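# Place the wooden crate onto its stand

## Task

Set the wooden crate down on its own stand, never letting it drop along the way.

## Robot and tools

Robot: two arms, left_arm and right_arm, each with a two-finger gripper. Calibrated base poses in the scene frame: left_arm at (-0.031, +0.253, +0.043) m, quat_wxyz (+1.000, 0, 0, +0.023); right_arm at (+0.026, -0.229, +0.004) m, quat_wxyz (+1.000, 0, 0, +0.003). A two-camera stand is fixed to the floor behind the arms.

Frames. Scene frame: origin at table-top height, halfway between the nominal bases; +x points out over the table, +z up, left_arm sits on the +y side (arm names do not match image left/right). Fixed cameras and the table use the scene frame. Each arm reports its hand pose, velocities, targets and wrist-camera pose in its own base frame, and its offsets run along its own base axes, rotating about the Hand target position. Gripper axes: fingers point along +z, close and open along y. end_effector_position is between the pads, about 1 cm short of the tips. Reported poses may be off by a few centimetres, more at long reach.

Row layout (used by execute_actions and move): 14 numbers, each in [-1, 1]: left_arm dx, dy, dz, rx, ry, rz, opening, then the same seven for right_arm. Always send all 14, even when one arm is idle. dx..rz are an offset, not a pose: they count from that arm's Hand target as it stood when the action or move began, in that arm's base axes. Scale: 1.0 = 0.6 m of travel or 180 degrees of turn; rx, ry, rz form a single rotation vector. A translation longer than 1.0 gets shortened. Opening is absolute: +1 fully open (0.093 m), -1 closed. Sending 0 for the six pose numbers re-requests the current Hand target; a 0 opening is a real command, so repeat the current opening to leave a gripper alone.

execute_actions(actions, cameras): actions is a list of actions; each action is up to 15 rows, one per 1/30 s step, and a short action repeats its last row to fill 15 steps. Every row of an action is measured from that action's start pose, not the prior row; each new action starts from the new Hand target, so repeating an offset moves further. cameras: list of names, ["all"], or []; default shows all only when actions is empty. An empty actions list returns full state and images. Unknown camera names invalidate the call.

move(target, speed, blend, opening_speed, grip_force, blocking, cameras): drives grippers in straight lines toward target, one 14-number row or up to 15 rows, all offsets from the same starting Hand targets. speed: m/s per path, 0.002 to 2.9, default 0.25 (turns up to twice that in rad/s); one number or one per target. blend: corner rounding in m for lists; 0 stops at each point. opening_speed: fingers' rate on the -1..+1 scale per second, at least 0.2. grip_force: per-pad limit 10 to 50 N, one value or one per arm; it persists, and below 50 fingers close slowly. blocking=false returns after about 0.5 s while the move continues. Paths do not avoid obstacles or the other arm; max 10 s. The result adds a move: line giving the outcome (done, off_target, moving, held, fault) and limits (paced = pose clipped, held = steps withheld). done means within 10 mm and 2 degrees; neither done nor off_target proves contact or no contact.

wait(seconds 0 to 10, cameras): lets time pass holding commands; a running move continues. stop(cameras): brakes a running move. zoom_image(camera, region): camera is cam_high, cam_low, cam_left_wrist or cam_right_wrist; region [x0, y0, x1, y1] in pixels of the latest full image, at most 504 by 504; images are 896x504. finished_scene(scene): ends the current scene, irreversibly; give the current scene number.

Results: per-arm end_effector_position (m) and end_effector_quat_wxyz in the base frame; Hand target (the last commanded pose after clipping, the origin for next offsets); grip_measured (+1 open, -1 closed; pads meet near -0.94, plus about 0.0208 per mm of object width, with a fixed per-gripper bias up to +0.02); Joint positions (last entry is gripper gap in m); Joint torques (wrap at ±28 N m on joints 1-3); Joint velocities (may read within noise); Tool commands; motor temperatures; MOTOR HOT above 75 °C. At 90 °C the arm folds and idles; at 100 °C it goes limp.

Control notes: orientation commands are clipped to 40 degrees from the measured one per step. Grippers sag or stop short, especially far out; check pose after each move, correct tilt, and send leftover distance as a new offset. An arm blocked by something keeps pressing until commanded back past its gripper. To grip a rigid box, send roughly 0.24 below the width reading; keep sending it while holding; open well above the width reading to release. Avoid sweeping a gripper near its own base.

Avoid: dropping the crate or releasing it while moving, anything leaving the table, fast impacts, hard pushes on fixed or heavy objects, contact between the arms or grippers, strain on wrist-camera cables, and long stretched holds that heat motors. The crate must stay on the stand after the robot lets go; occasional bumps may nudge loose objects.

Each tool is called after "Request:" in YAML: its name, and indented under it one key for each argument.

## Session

Request:
execute_actions:
  actions: []

Request:
zoom_image:
  camera: "cam_high"
  region: [280, 150, 560, 440]

Request:
zoom_image:
  camera: "cam_low"
  region: [300, 20, 740, 320]

Scene clock: 0.00 s.
left_arm: end_effector_position=(+0.2379, -0.0965, +0.2552) grip_measured=+1.000 end_effector_quat_wxyz=(+0.483, +0.170, +0.841, -0.175) | right_arm: end_effector_position=(+0.2057, +0.0933, +0.2735) grip_measured=+1.000 end_effector_quat_wxyz=(+0.483, -0.209, +0.829, +0.191)
Joint positions: left_arm=[-0.172 0.677 0.814 -0.66 0.328 0.036 0.093] | right_arm=[0.07 0.606 0.888 -0.831 -0.486 -0.148 0.093]
Joint velocities: within noise
Joint torques (N m): no reading
Motor temperatures (°C): left_arm=[27 31 34 32 26 28 26] | right_arm=[32 30 34 28 35 26 28]
Heat: left arm: 34 °C; right arm: 35 °C.
Hand target: left_arm +0.2395, -0.0970, +0.2647; +0.495, +0.172, +0.834, -0.175 | right_arm +0.2060, +0.0933, +0.2774; +0.487, -0.210, +0.826, +0.191
Tool commands: left_gripper/opening=+1.0 right_gripper/opening=+1.0

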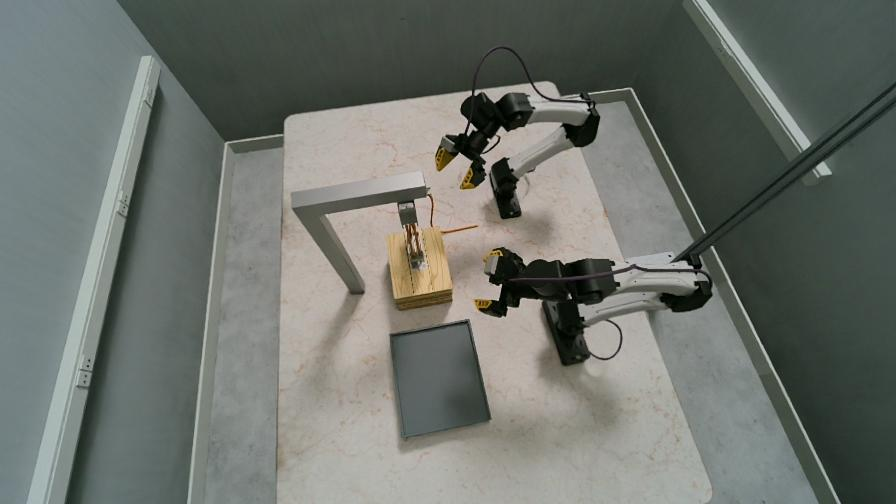

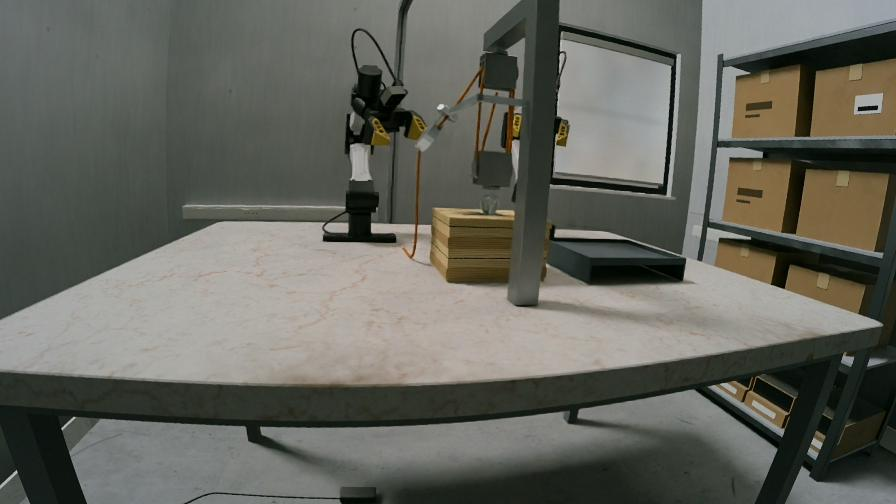

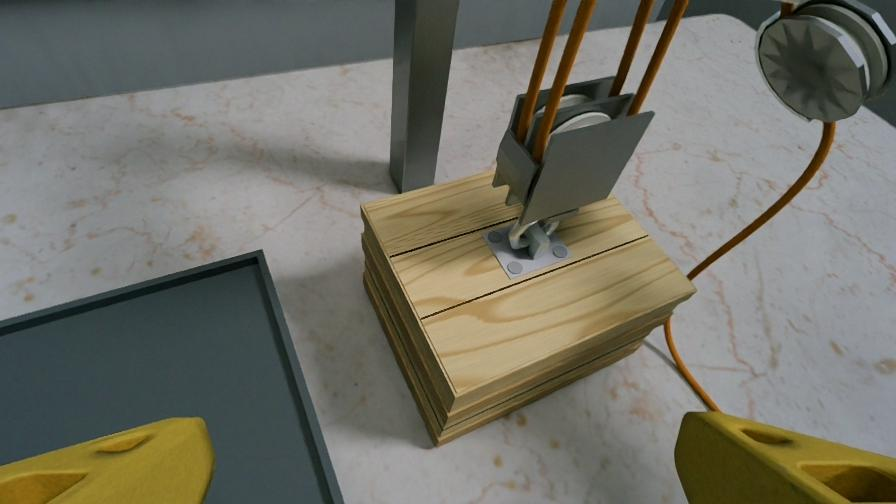

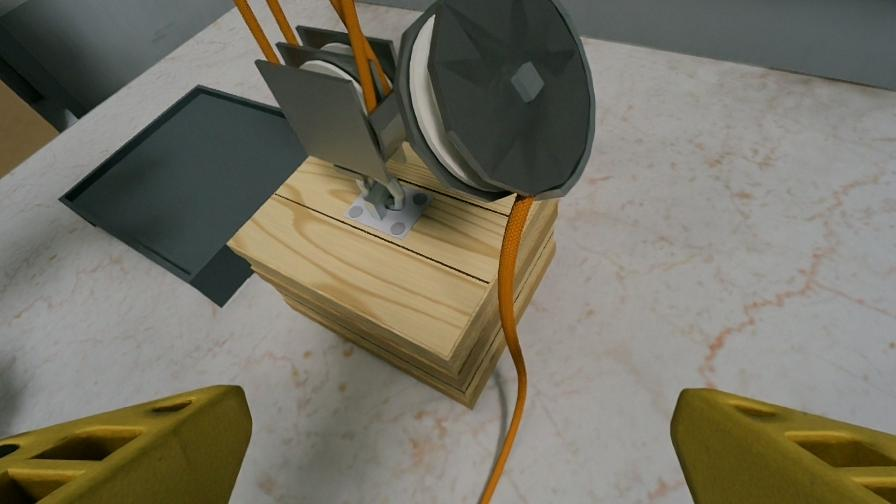

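Scaled by 1.738 from the camera's 896x504 image, which has a finer 1280x720 frame.

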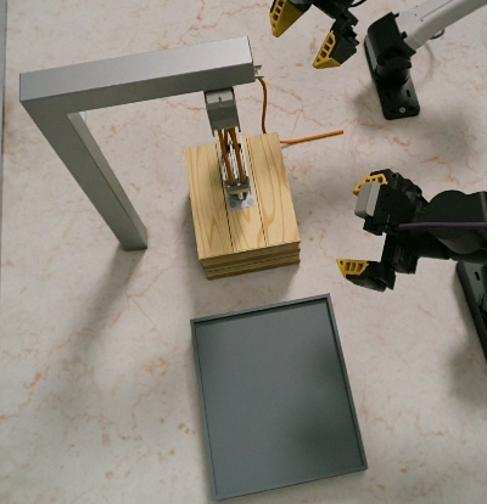

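Scaled by 1.145 from the camera's 896x504 image, which has a finer 1280x720 frame.

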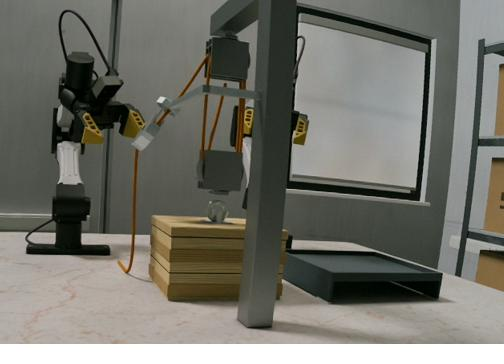

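Request:
move:
  target:
    - [0.1,0.328,0,-0.113,0.223,0.255,1, 0.015,-0.105,-0.129,0.022,-0.046,0.073,0]
    - [0.231,0.598,-0.258,-0.226,0.446,0.51,1, 0.093,-0.055,-0.317,0.0441,-0.0922,0.1468,0]
  blend: [0.04,0]
  cameras: ["all"]

Request:
zoom_image:
  camera: "cam_low"
  region: [340, 80, 500, 280]

Request:
zoom_image:
  camera: "cam_high"
  region: [380, 140, 540, 280]

Scene clock: 11.83 s.
left_arm: end_effector_position=(+0.3773, +0.2568, +0.1050) grip_measured=+1.000 end_effector_quat_wxyz=(+0.029, +0.705, -0.700, +0.107) | right_arm: end_effector_position=(+0.2627, +0.0576, +0.0868) grip_measured=+0.003 end_effector_quat_wxyz=(+0.552, -0.381, +0.670, +0.318)
Joint positions: left_arm=[0.678 2.411 2.385 -1.579 0.219 -0.896 0.093] | right_arm=[-0.443 1.505 0.404 -0.037 -1.363 -1.125 0.045]
Joint torques (N m): left_arm=[0.2 -11.25 8.31 0.3 -0.04 -0.07] | right_arm=[0.36 -3.47 3.52 1.1 -0.76 0.01]
Heat: left arm: 37 °C; right arm: 35 °C.
Hand target: left_arm +0.3780, +0.2619, +0.1099; +0.093, +0.701, -0.701, +0.092 | right_arm +0.2618, +0.0603, +0.0874; +0.557, -0.383, +0.663, +0.320
Off the commanded pose: left_arm 0.007 m, 8 deg | right_arm 0.003 m, 1 deg.
joint sent to its limit (left arm) — joint 4 (wrist pitch), lower limit. The joint targets are off in orientation, not in position.
move: off_target (left_arm)

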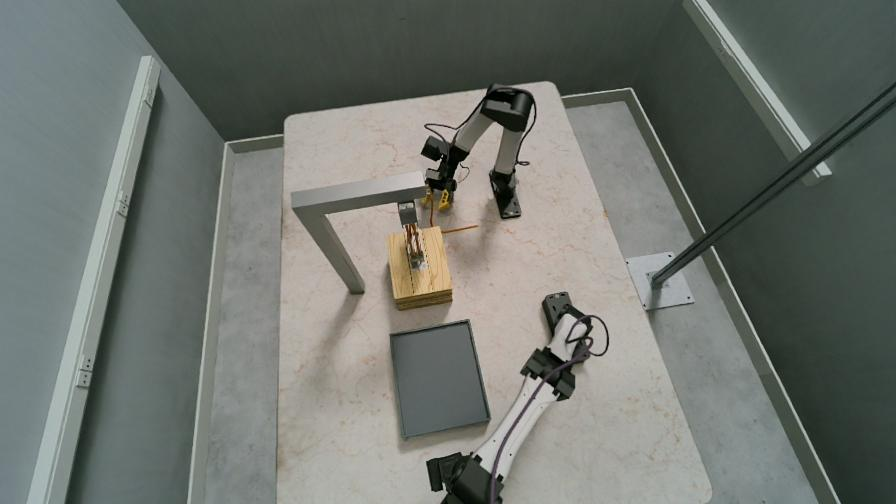

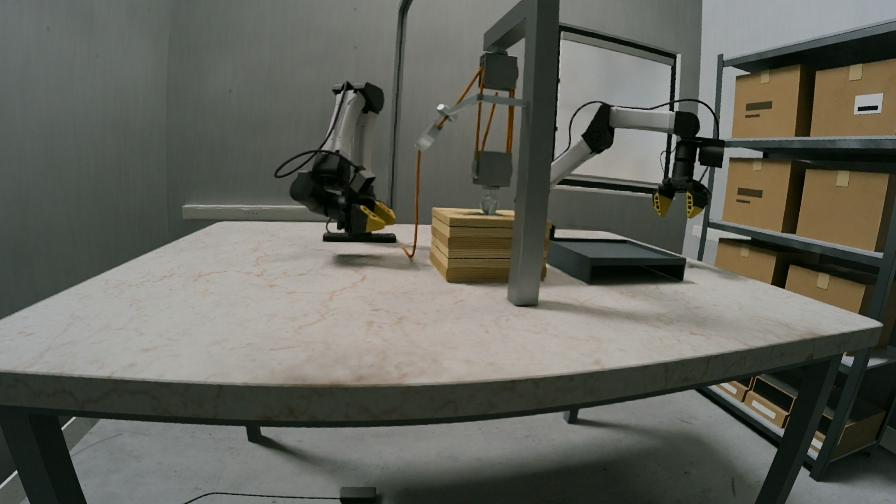

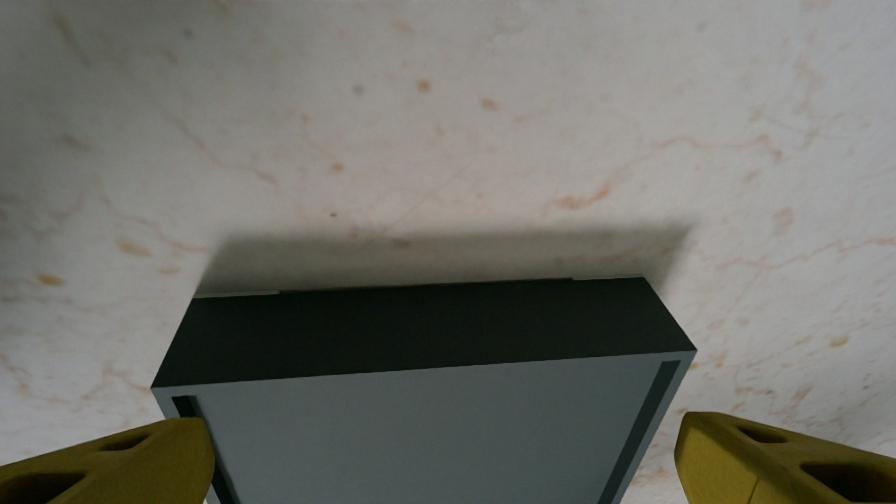

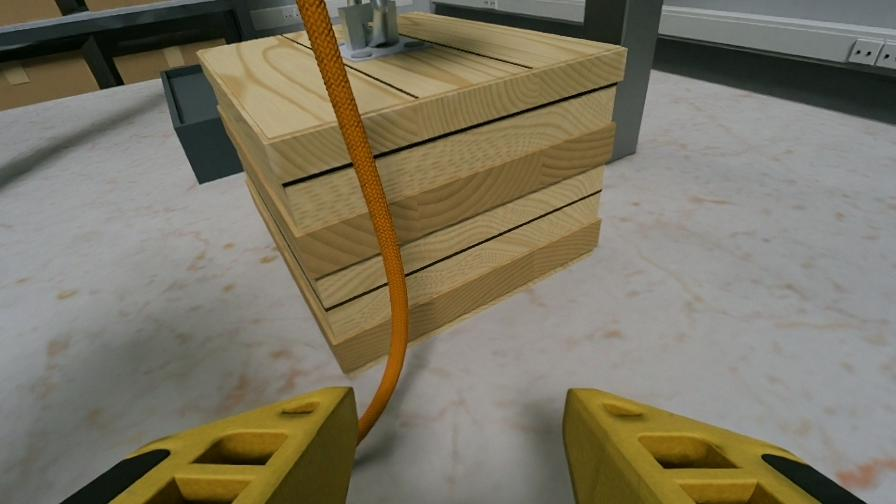

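Scaled by 2.520 from the camera's 896x504 image, which has a finer 1280x720 frame.

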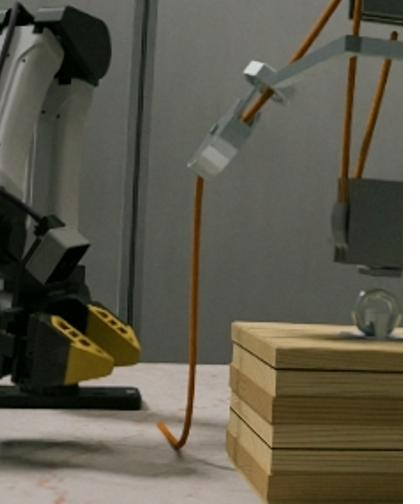

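Scaled by 3.150 from the camera's 896x504 image, which has a finer 1280x720 frame.

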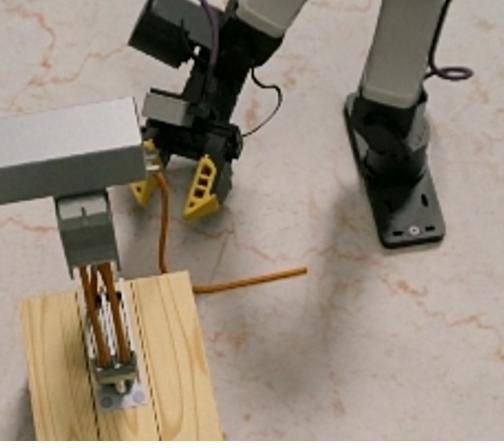

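Request:
move:
  target:
    - [-0.004,0,-0.06,0,0,0,1, -0.028,0.013,0,0,0,0,-0.1]
    - [-0.008,-0.03,-0.16,0,0,0,1, 0.042,0.133,-0.005,0,0,0,-0.1]
  blend: [0.005,0]
  speed: 0.12
  cameras: ["cam_high","cam_low","cam_left_wrist","cam_right_wrist"]

Request:
zoom_image:
  camera: "cam_low"
  region: [340, 80, 500, 280]

Scene clock: 17.03 s.
left_arm: end_effector_position=(+0.3687, +0.2410, +0.0008) grip_measured=+1.000 end_effector_quat_wxyz=(+0.114, +0.701, -0.698, +0.094) | right_arm: end_effector_position=(+0.2874, +0.1392, +0.0866) grip_measured=-0.097 end_effector_quat_wxyz=(+0.556, -0.385, +0.662, +0.322)
Joint positions: left_arm=[0.661 2.538 2.182 -1.421 0.215 -0.892 0.093] | right_arm=[-0.023 1.662 0.224 1.083 -1.048 -0.312 0.041]
Joint torques (N m): left_arm=[-0.58 -15.32 5.3 0.15 -0.04 -0.08] | right_arm=[0.32 -3.18 2.77 1.96 -0.08 0.02]
Heat: left arm: 37 °C; right arm: 35 °C.
Hand target: left_arm +0.3732, +0.2439, +0.0139; +0.093, +0.701, -0.701, +0.092 | right_arm +0.2871, +0.1401, +0.0843; +0.557, -0.383, +0.663, +0.320
Off the commanded pose: left_arm 0.014 m, 2 deg | right_arm 0.002 m, 0 deg.
move: off_target (left_arm)

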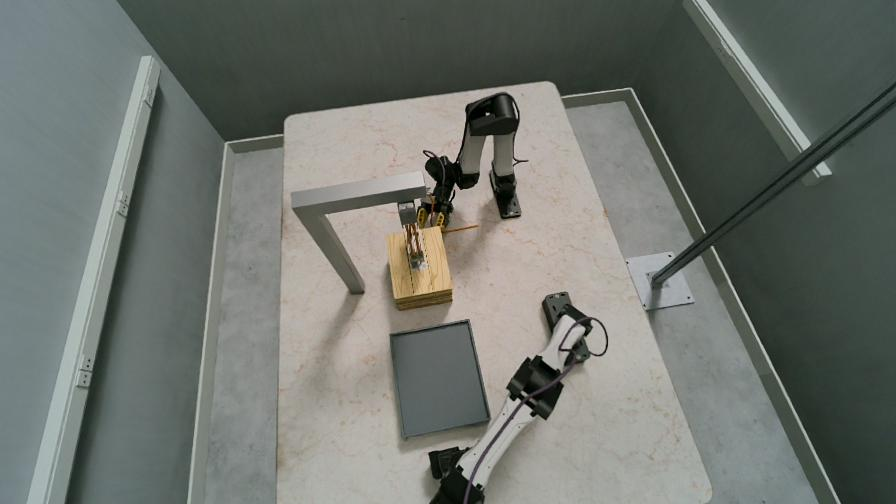

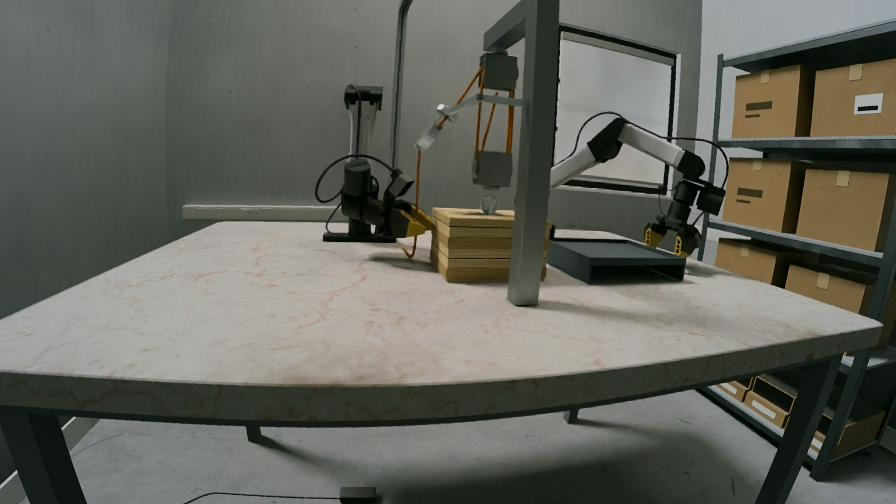

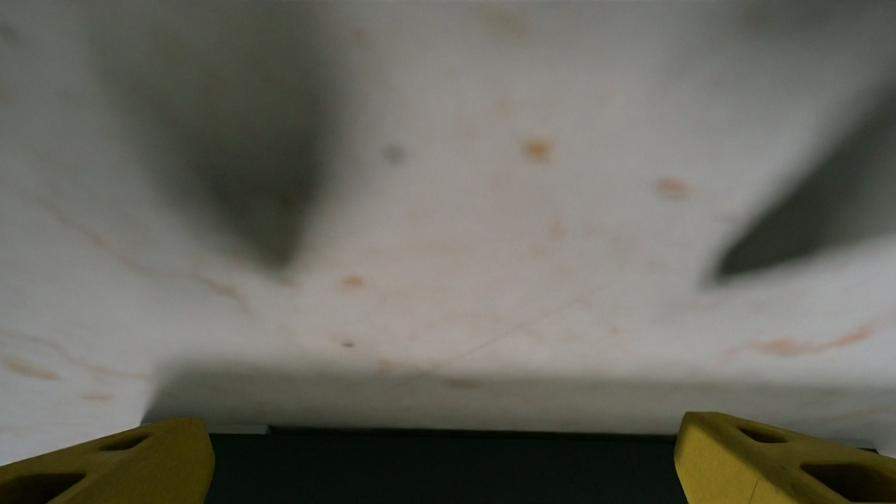

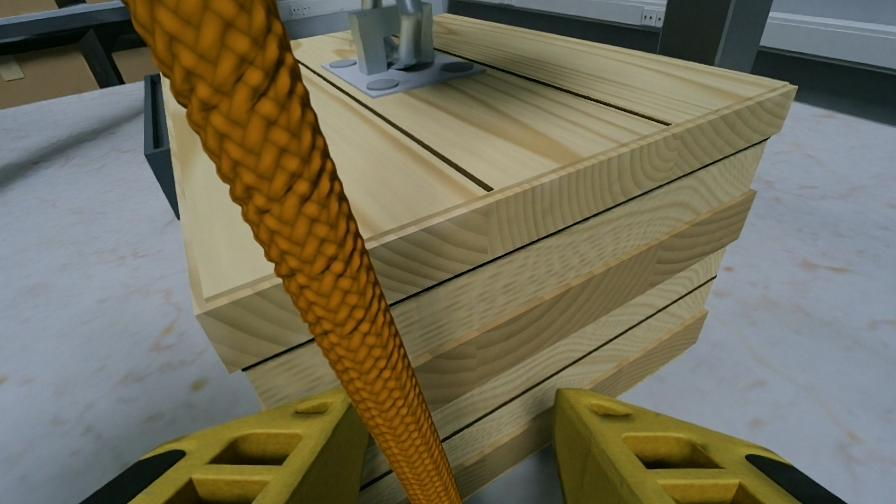

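Scaled by 2.520 from the camera's 896x504 image, which has a finer 1280x720 frame.

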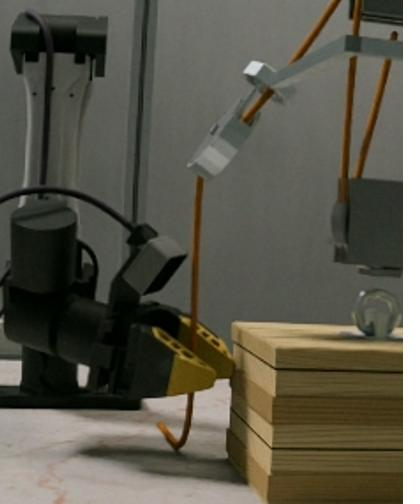

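Request:
move:
  target:
    - [0,0,0,0,0,0,1, 0,0,0,0,0,0,-1]
    - [0,0,0,0,0,0,1, -0.012,-0.283,0.043,-0.0008,-0.013,-0.18,-1]
    - [0,0,0,0,0,0,1, 0.072,-0.733,0.076,-0.0015,-0.026,-0.358,-1]
  blend: [0,0.03,0]
  speed: 0.12
  opening_speed: 1
  cameras: ["cam_high","cam_low","cam_right_wrist"]

Scene clock: 26.00 s.
left_arm: end_effector_position=(+0.3687, +0.2410, +0.0008) grip_measured=+1.000 end_effector_quat_wxyz=(+0.114, +0.701, -0.698, +0.094) | right_arm: end_effector_position=(+0.2984, -0.1780, +0.1476) grip_measured=-0.963 end_effector_quat_wxyz=(+0.706, -0.210, +0.671, +0.091)
Joint positions: left_arm=[0.661 2.538 2.182 -1.421 0.215 -0.892 0.093] | right_arm=[-1.041 1.897 0.536 1.484 -1.472 -0.053 0]
Joint torques (N m): left_arm=[-0.54 -15.3 5.22 0.14 -0.05 -0.08] | right_arm=[-9.37 -1.13 7.9 0.39 4.16 0.48]
Motor temperatures (°C): left_arm=[27 39 37 33 25 28 26] | right_arm=[32 30 36 30 37 26 29]
Heat: left arm: 39 °C; right arm: 37 °C.
Hand target: left_arm +0.3732, +0.2439, +0.0139; +0.093, +0.701, -0.701, +0.092 | right_arm +0.3304, -0.2997, +0.1299; +0.666, +0.016, +0.744, -0.042
Off the commanded pose: left_arm 0.014 m, 2 deg | right_arm 0.127 m, 32 deg.
move: off_target (left_arm, right_arm)
Images, in order (width x height): cam_high 896x504, cam_low 896x504, cam_right_wrist 896x504.

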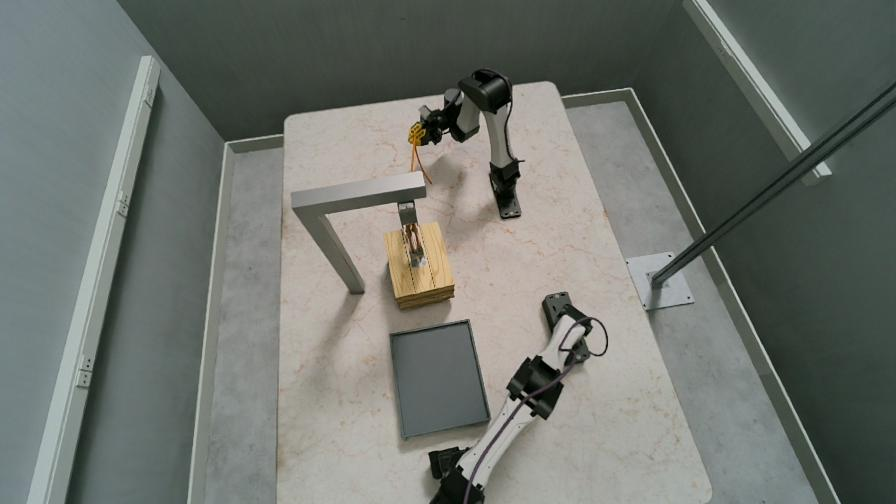

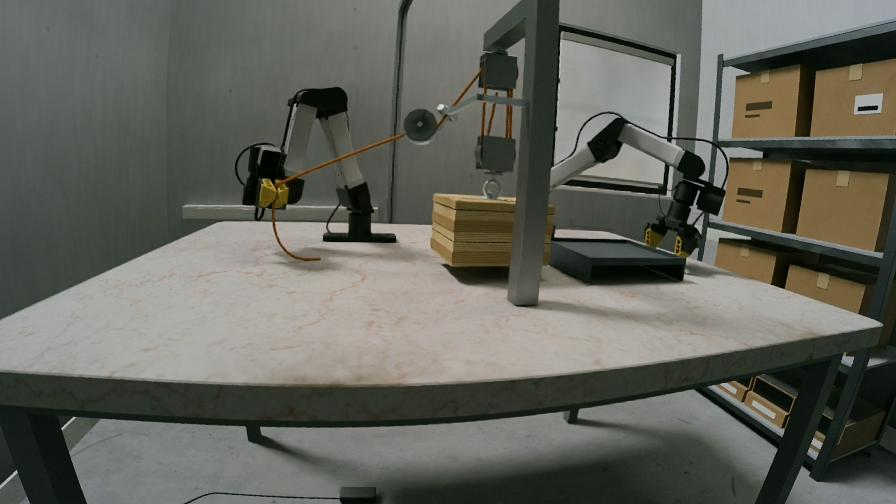

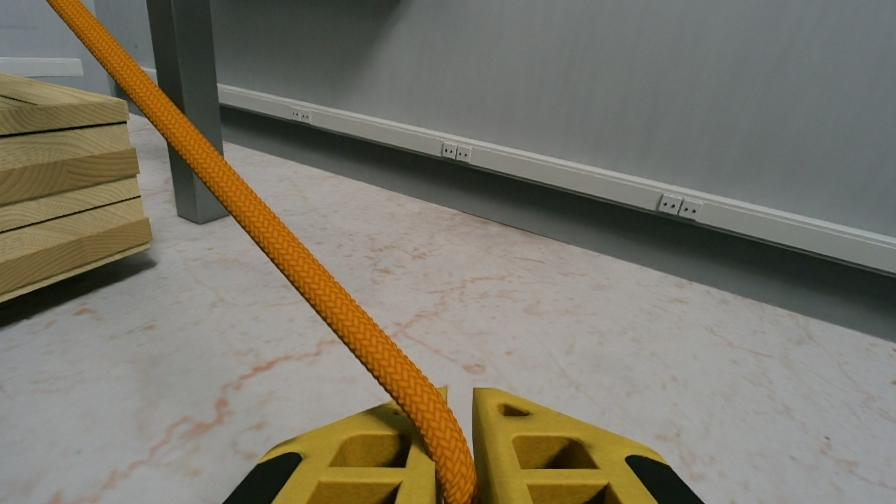

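Request:
move:
  target:
    - [0,0,0,0,0,0,1, 0.048,-0.447,0.023,0,0,0,-1]
    - [-0.02,-0.447,0,0,0,0.0,1, 0.048,-0.447,0.023,0,0,0,-1]
  blend: [0.02,0]
  speed: [0.13,0.13]
  cameras: ["cam_high","cam_low","cam_left_wrist"]

Request:
zoom_image:
  camera: "cam_high"
  region: [330, 150, 530, 450]

Scene clock: 32.50 s.
left_arm: end_effector_position=(+0.3537, -0.0191, -0.0002) grip_measured=+1.000 end_effector_quat_wxyz=(+0.106, +0.700, -0.703, +0.067) | right_arm: end_effector_position=(+0.3806, -0.4468, +0.1703) grip_measured=-0.963 end_effector_quat_wxyz=(+0.716, -0.250, +0.652, +0.021)
Joint positions: left_arm=[0.06 2.052 1.358 -0.948 0.241 -1.499 0.093] | right_arm=[-1.156 2.872 2.321 1.478 -1.539 0.59 0]
Joint torques (N m): left_arm=[-0.73 -12.71 5.09 0.46 0.29 -0.16] | right_arm=[-11.33 -7.39 5.72 -1.13 2.54 0.6]
Heat: left arm: 41 °C; right arm: 40 °C.
Hand target: left_arm +0.3612, -0.0243, +0.0139; +0.093, +0.701, -0.701, +0.092 | right_arm +0.3590, -0.5679, +0.1436; +0.666, +0.016, +0.744, -0.042
Off the commanded pose: left_arm 0.017 m, 3 deg | right_arm 0.126 m, 34 deg.
move: off_target (left_arm, right_arm)
Images, in order (width x height): cam_high 896x504, cam_low 896x504, cam_left_wrist 896x504.

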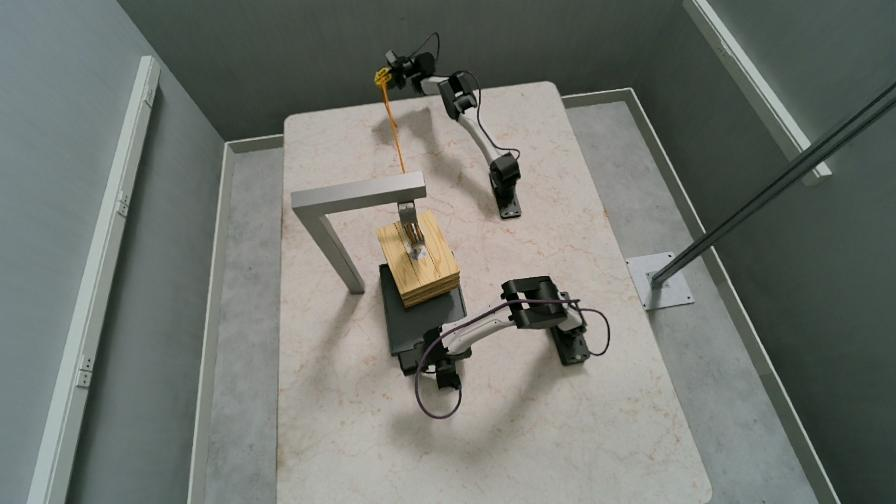

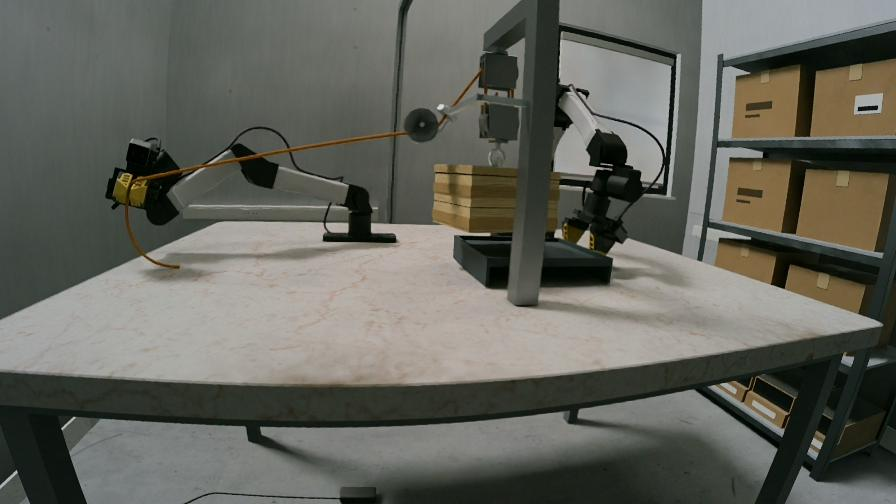

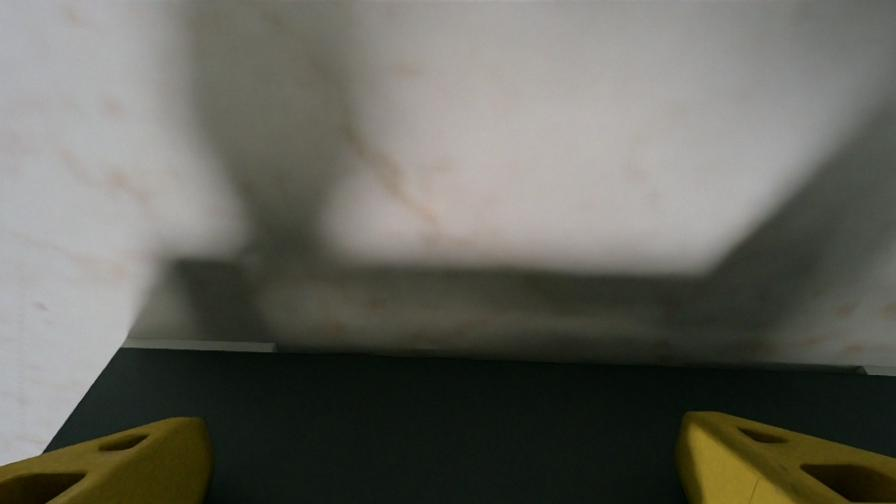

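Scaled by 1.680 from the camera's 896x504 image, which has a finer 1280x720 frame.

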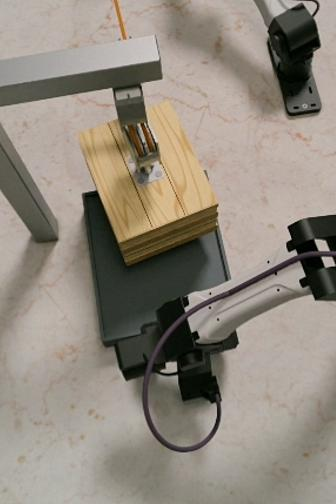

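Request:
move:
  target: [-0.012,-0.145,0,0,0,0.045,1, 0,0,0,0,0,0,-1]
  speed: 0.1
  cameras: ["cam_high","cam_low"]

Request:
zoom_image:
  camera: "cam_high"
  region: [350, 200, 490, 350]

Request:
zoom_image:
  camera: "cam_low"
  region: [380, 100, 640, 310]

Scene clock: 43.50 s.
left_arm: end_effector_position=(+0.3442, -0.1044, -0.0002) grip_measured=+1.000 end_effector_quat_wxyz=(+0.096, +0.747, -0.655, +0.066) | right_arm: end_effector_position=(+0.3807, -0.4471, +0.1707) grip_measured=-0.963 end_effector_quat_wxyz=(+0.716, -0.249, +0.652, +0.023)
Joint positions: left_arm=[-0.186 2 1.282 -0.837 0.233 -1.889 0.093] | right_arm=[-1.156 2.875 2.329 1.478 -1.539 0.599 0]
Joint torques (N m): left_arm=[-0.77 -12.25 5.26 0.8 0.22 -0.27] | right_arm=[-11.34 -7.31 5.79 -1.13 2.51 0.57]
Motor temperatures (°C): left_arm=[27 44 37 32 26 28 26] | right_arm=[38 34 37 30 41 26 29]
Heat: left arm: 44 °C; right arm: 41 °C.
Hand target: left_arm +0.3541, -0.1112, +0.0139; +0.086, +0.749, -0.650, +0.098 | right_arm +0.3590, -0.5679, +0.1436; +0.666, +0.016, +0.744, -0.042
Off the commanded pose: left_arm 0.019 m, 4 deg | right_arm 0.126 m, 34 deg.
move: off_target (left_arm, right_arm)
Images, in order (width x height): cam_high 896x504, cam_low 896x504.

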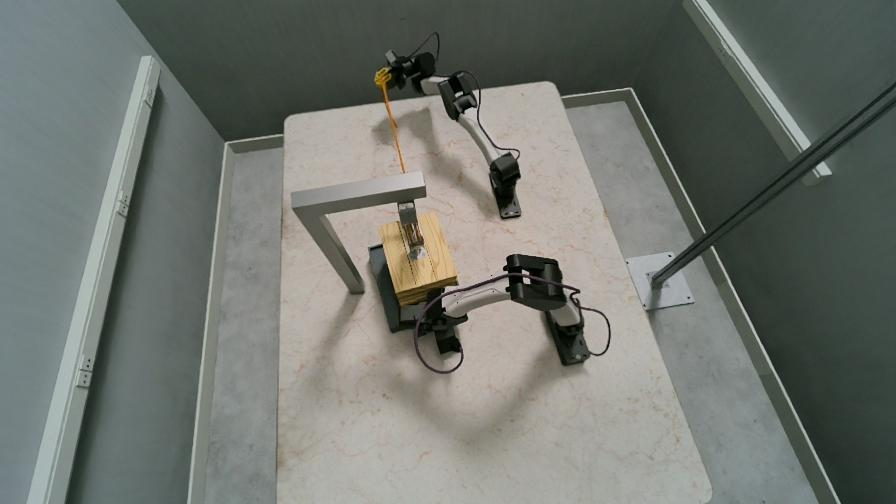

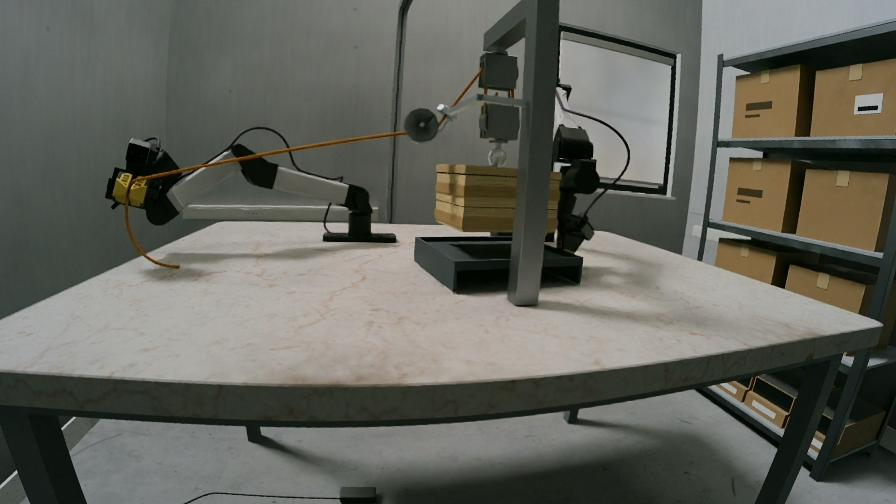

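Scaled by 3.360 from the camera's 896x504 image, which has a finer 1280x720 frame.

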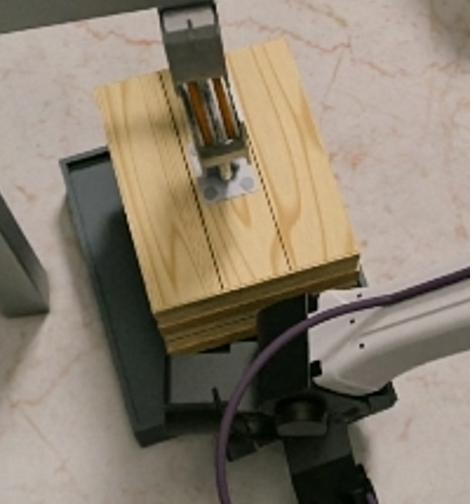

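Scaled by 1.938 from the camera's 896x504 image, which has a finer 1280x720 frame.

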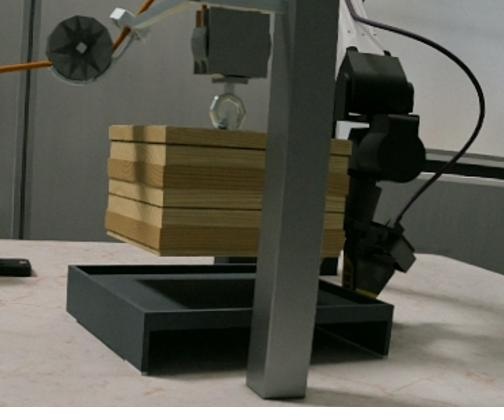

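Request:
move:
  target:
    - [0.005,0.1,0,0,0,0,1, 0,0,0,0,0,0,-1]
    - [0.0,0.3,0.3,0,0,0,1, 0,0,0,0,0,0,-1]
  speed: [0.15,0.25]
  blend: [0.03,0]
  cameras: ["cam_high","cam_low","cam_left_wrist"]

Scene clock: 47.17 s.
left_arm: end_effector_position=(+0.3531, +0.0697, +0.1909) grip_measured=+1.000 end_effector_quat_wxyz=(+0.059, +0.755, -0.643, +0.114) | right_arm: end_effector_position=(+0.3807, -0.4471, +0.1707) grip_measured=-0.963 end_effector_quat_wxyz=(+0.716, -0.249, +0.652, +0.023)
Joint positions: left_arm=[0.314 1.917 1.941 -1.577 0.256 -1.419 0.093] | right_arm=[-1.156 2.875 2.329 1.478 -1.539 0.599 0]
Joint torques (N m): left_arm=[-0.31 -7.95 7.17 0.36 0.11 0.08] | right_arm=[-11.34 -7.31 5.78 -1.13 2.51 0.57]
Heat: left arm: 45 °C; right arm: 41 °C.
Hand target: left_arm +0.3541, +0.0687, +0.1939; +0.086, +0.749, -0.650, +0.098 | right_arm +0.3590, -0.5679, +0.1436; +0.666, +0.016, +0.744, -0.042
Off the commanded pose: left_arm 0.003 m, 4 deg | right_arm 0.126 m, 34 deg.
joint sent to its limit (left arm) — joint 4 (wrist pitch), lower limit. The joint targets are off in orientation, not in position.
move: off_target (left_arm, right_arm)
Images, in order (width x height): cam_high 896x504, cam_low 896x504, cam_left_wrist 896x504.

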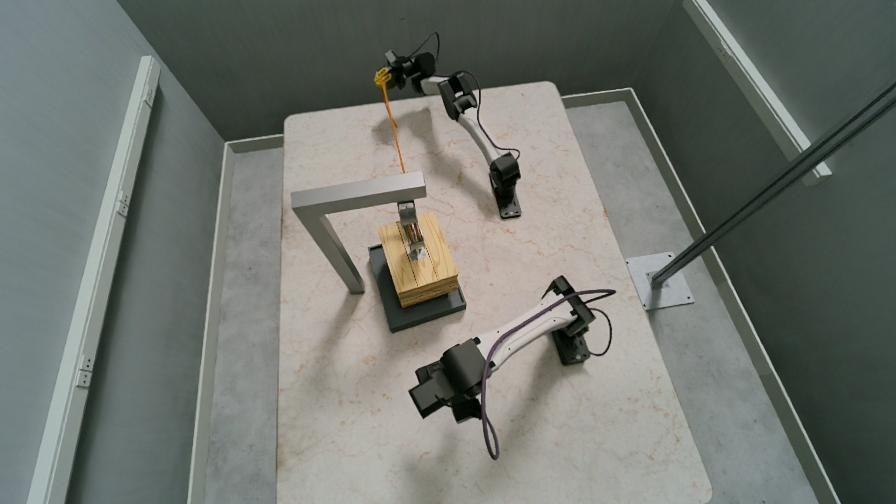

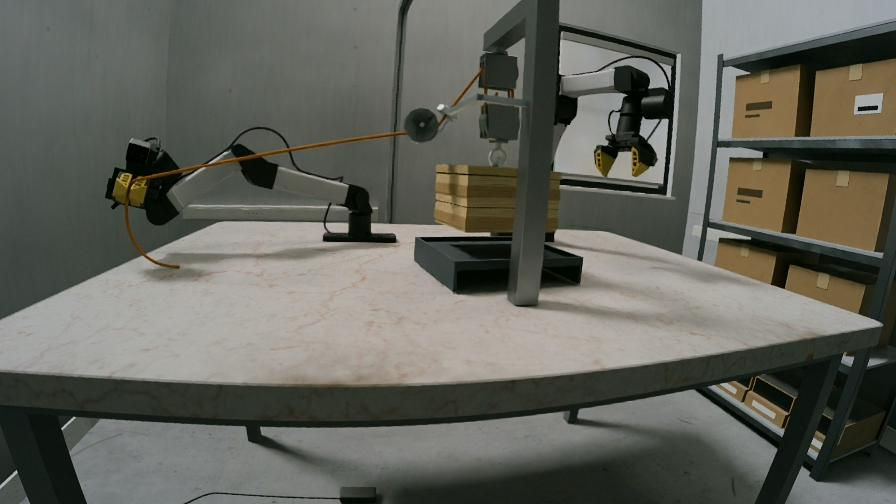

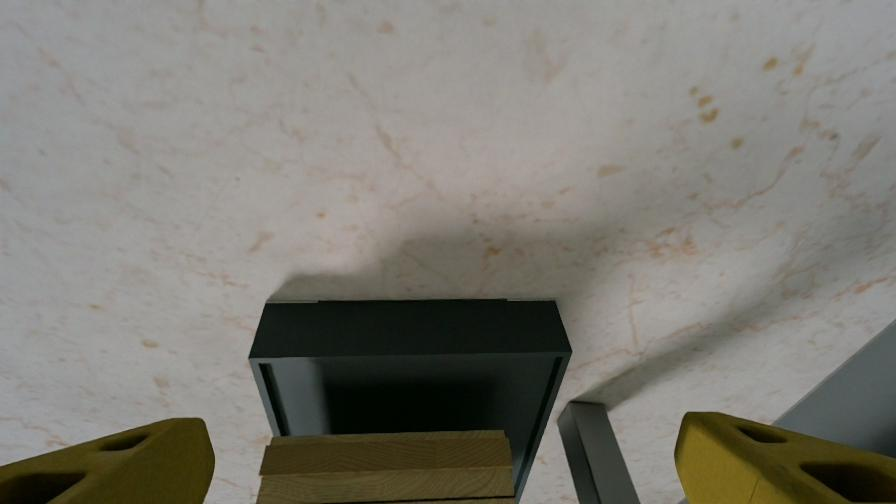

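Request:
move:
  target:
    - [-0.257,-0.12,0.04,0.278,-0.3145,-0.5503,-1, 0,0,0,0,0,0,-1]
    - [-0.257,-0.532,-0.123,0.278,-0.3145,-0.5503,-1, -0.045,0.247,0.01,0,0,0,-1]
  speed: [0.4,0.1]
  blend: [0.03,0]
  cameras: ["cam_high","cam_low","cam_left_wrist"]

Request:
zoom_image:
  camera: "cam_high"
  region: [350, 200, 490, 350]

Request:
zoom_image:
  camera: "cam_low"
  region: [380, 100, 640, 310]

Scene clock: 58.87 s.
left_arm: end_effector_position=(+0.1945, -0.2392, +0.1071) grip_measured=-0.978 end_effector_quat_wxyz=(+0.403, +0.132, +0.905, -0.038) | right_arm: end_effector_position=(+0.3385, -0.3742, +0.1405) grip_measured=-0.963 end_effector_quat_wxyz=(+0.683, -0.052, +0.728, +0.034)
Joint positions: left_arm=[-1.234 1.287 0.711 -0.456 -0.669 -0.753 0] | right_arm=[-1.16 2.161 1.21 0.724 -1.274 -0.239 0]
Joint torques (N m): left_arm=[-0.55 -3.34 9.47 1.76 -0.63 -0.12] | right_arm=[-3.07 -12.34 7.15 1.24 1.78 0.1]
Heat: left arm: 43 °C; right arm: 41 °C.
Hand target: left_arm +0.1998, -0.2505, +0.1201; +0.419, +0.118, +0.899, -0.055 | right_arm +0.3320, -0.4197, +0.1496; +0.666, +0.016, +0.744, -0.042
Off the commanded pose: left_arm 0.018 m, 3 deg | right_arm 0.047 m, 12 deg.
move: off_target (left_arm, right_arm)
Images, in order (width x height): cam_high 896x504, cam_low 896x504, cam_left_wrist 896x504.

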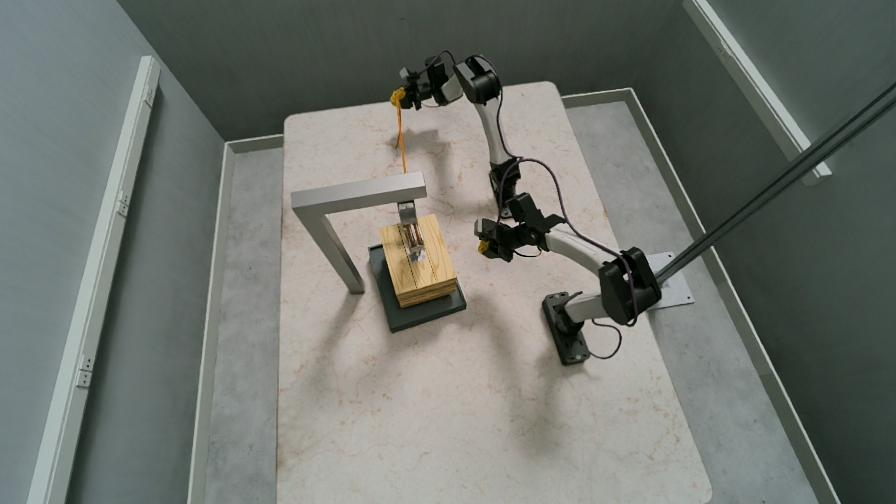

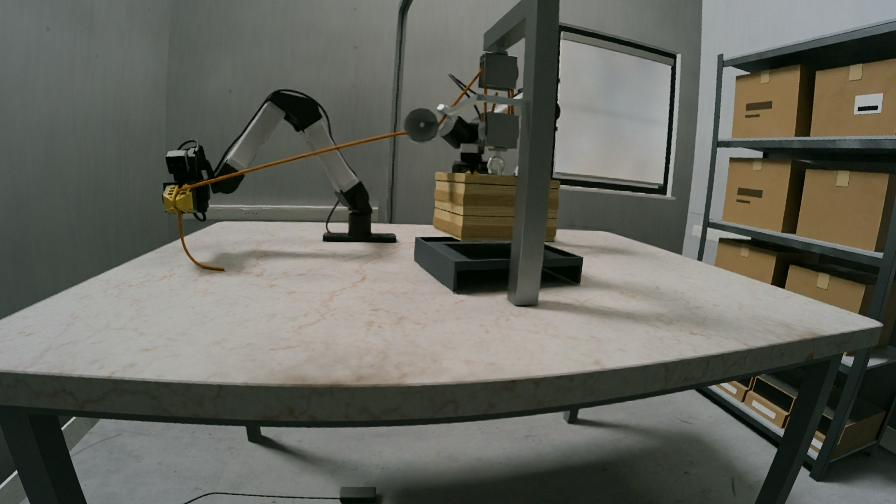

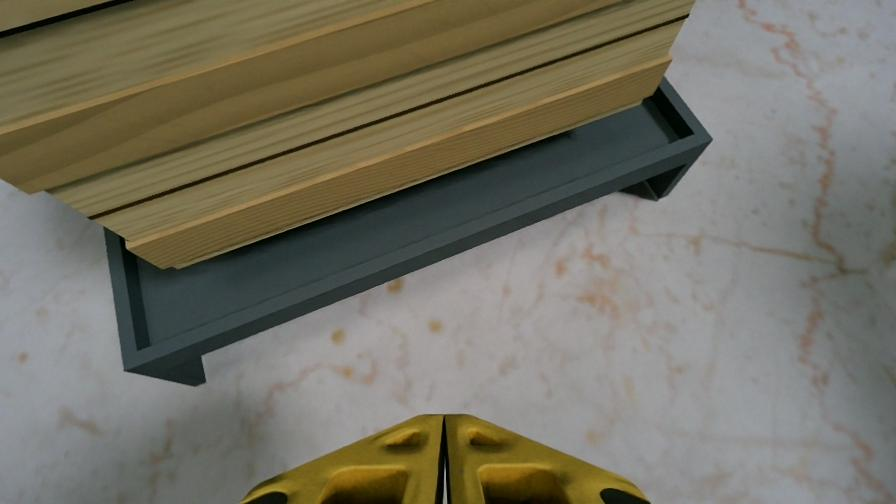

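Scaled by 3.360 from the camera's 896x504 image, which has a finer 1280x720 frame.

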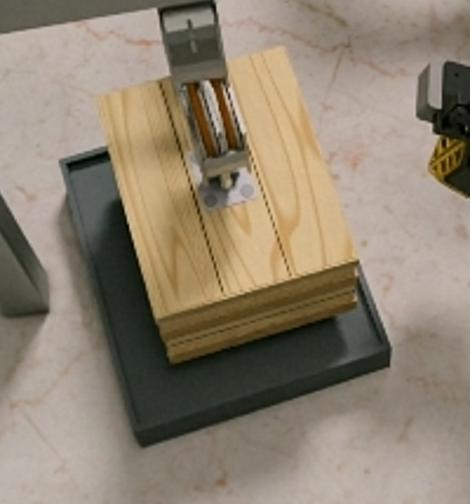

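Scaled by 1.938 from the camera's 896x504 image, which has a finer 1280x720 frame.

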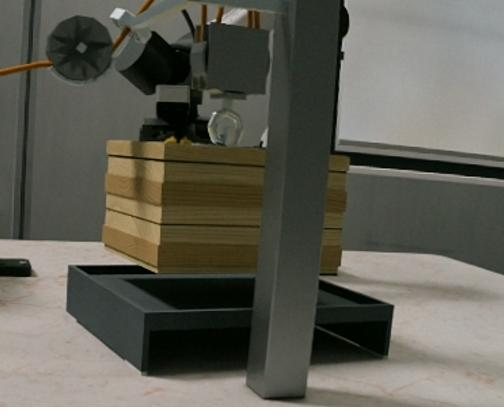

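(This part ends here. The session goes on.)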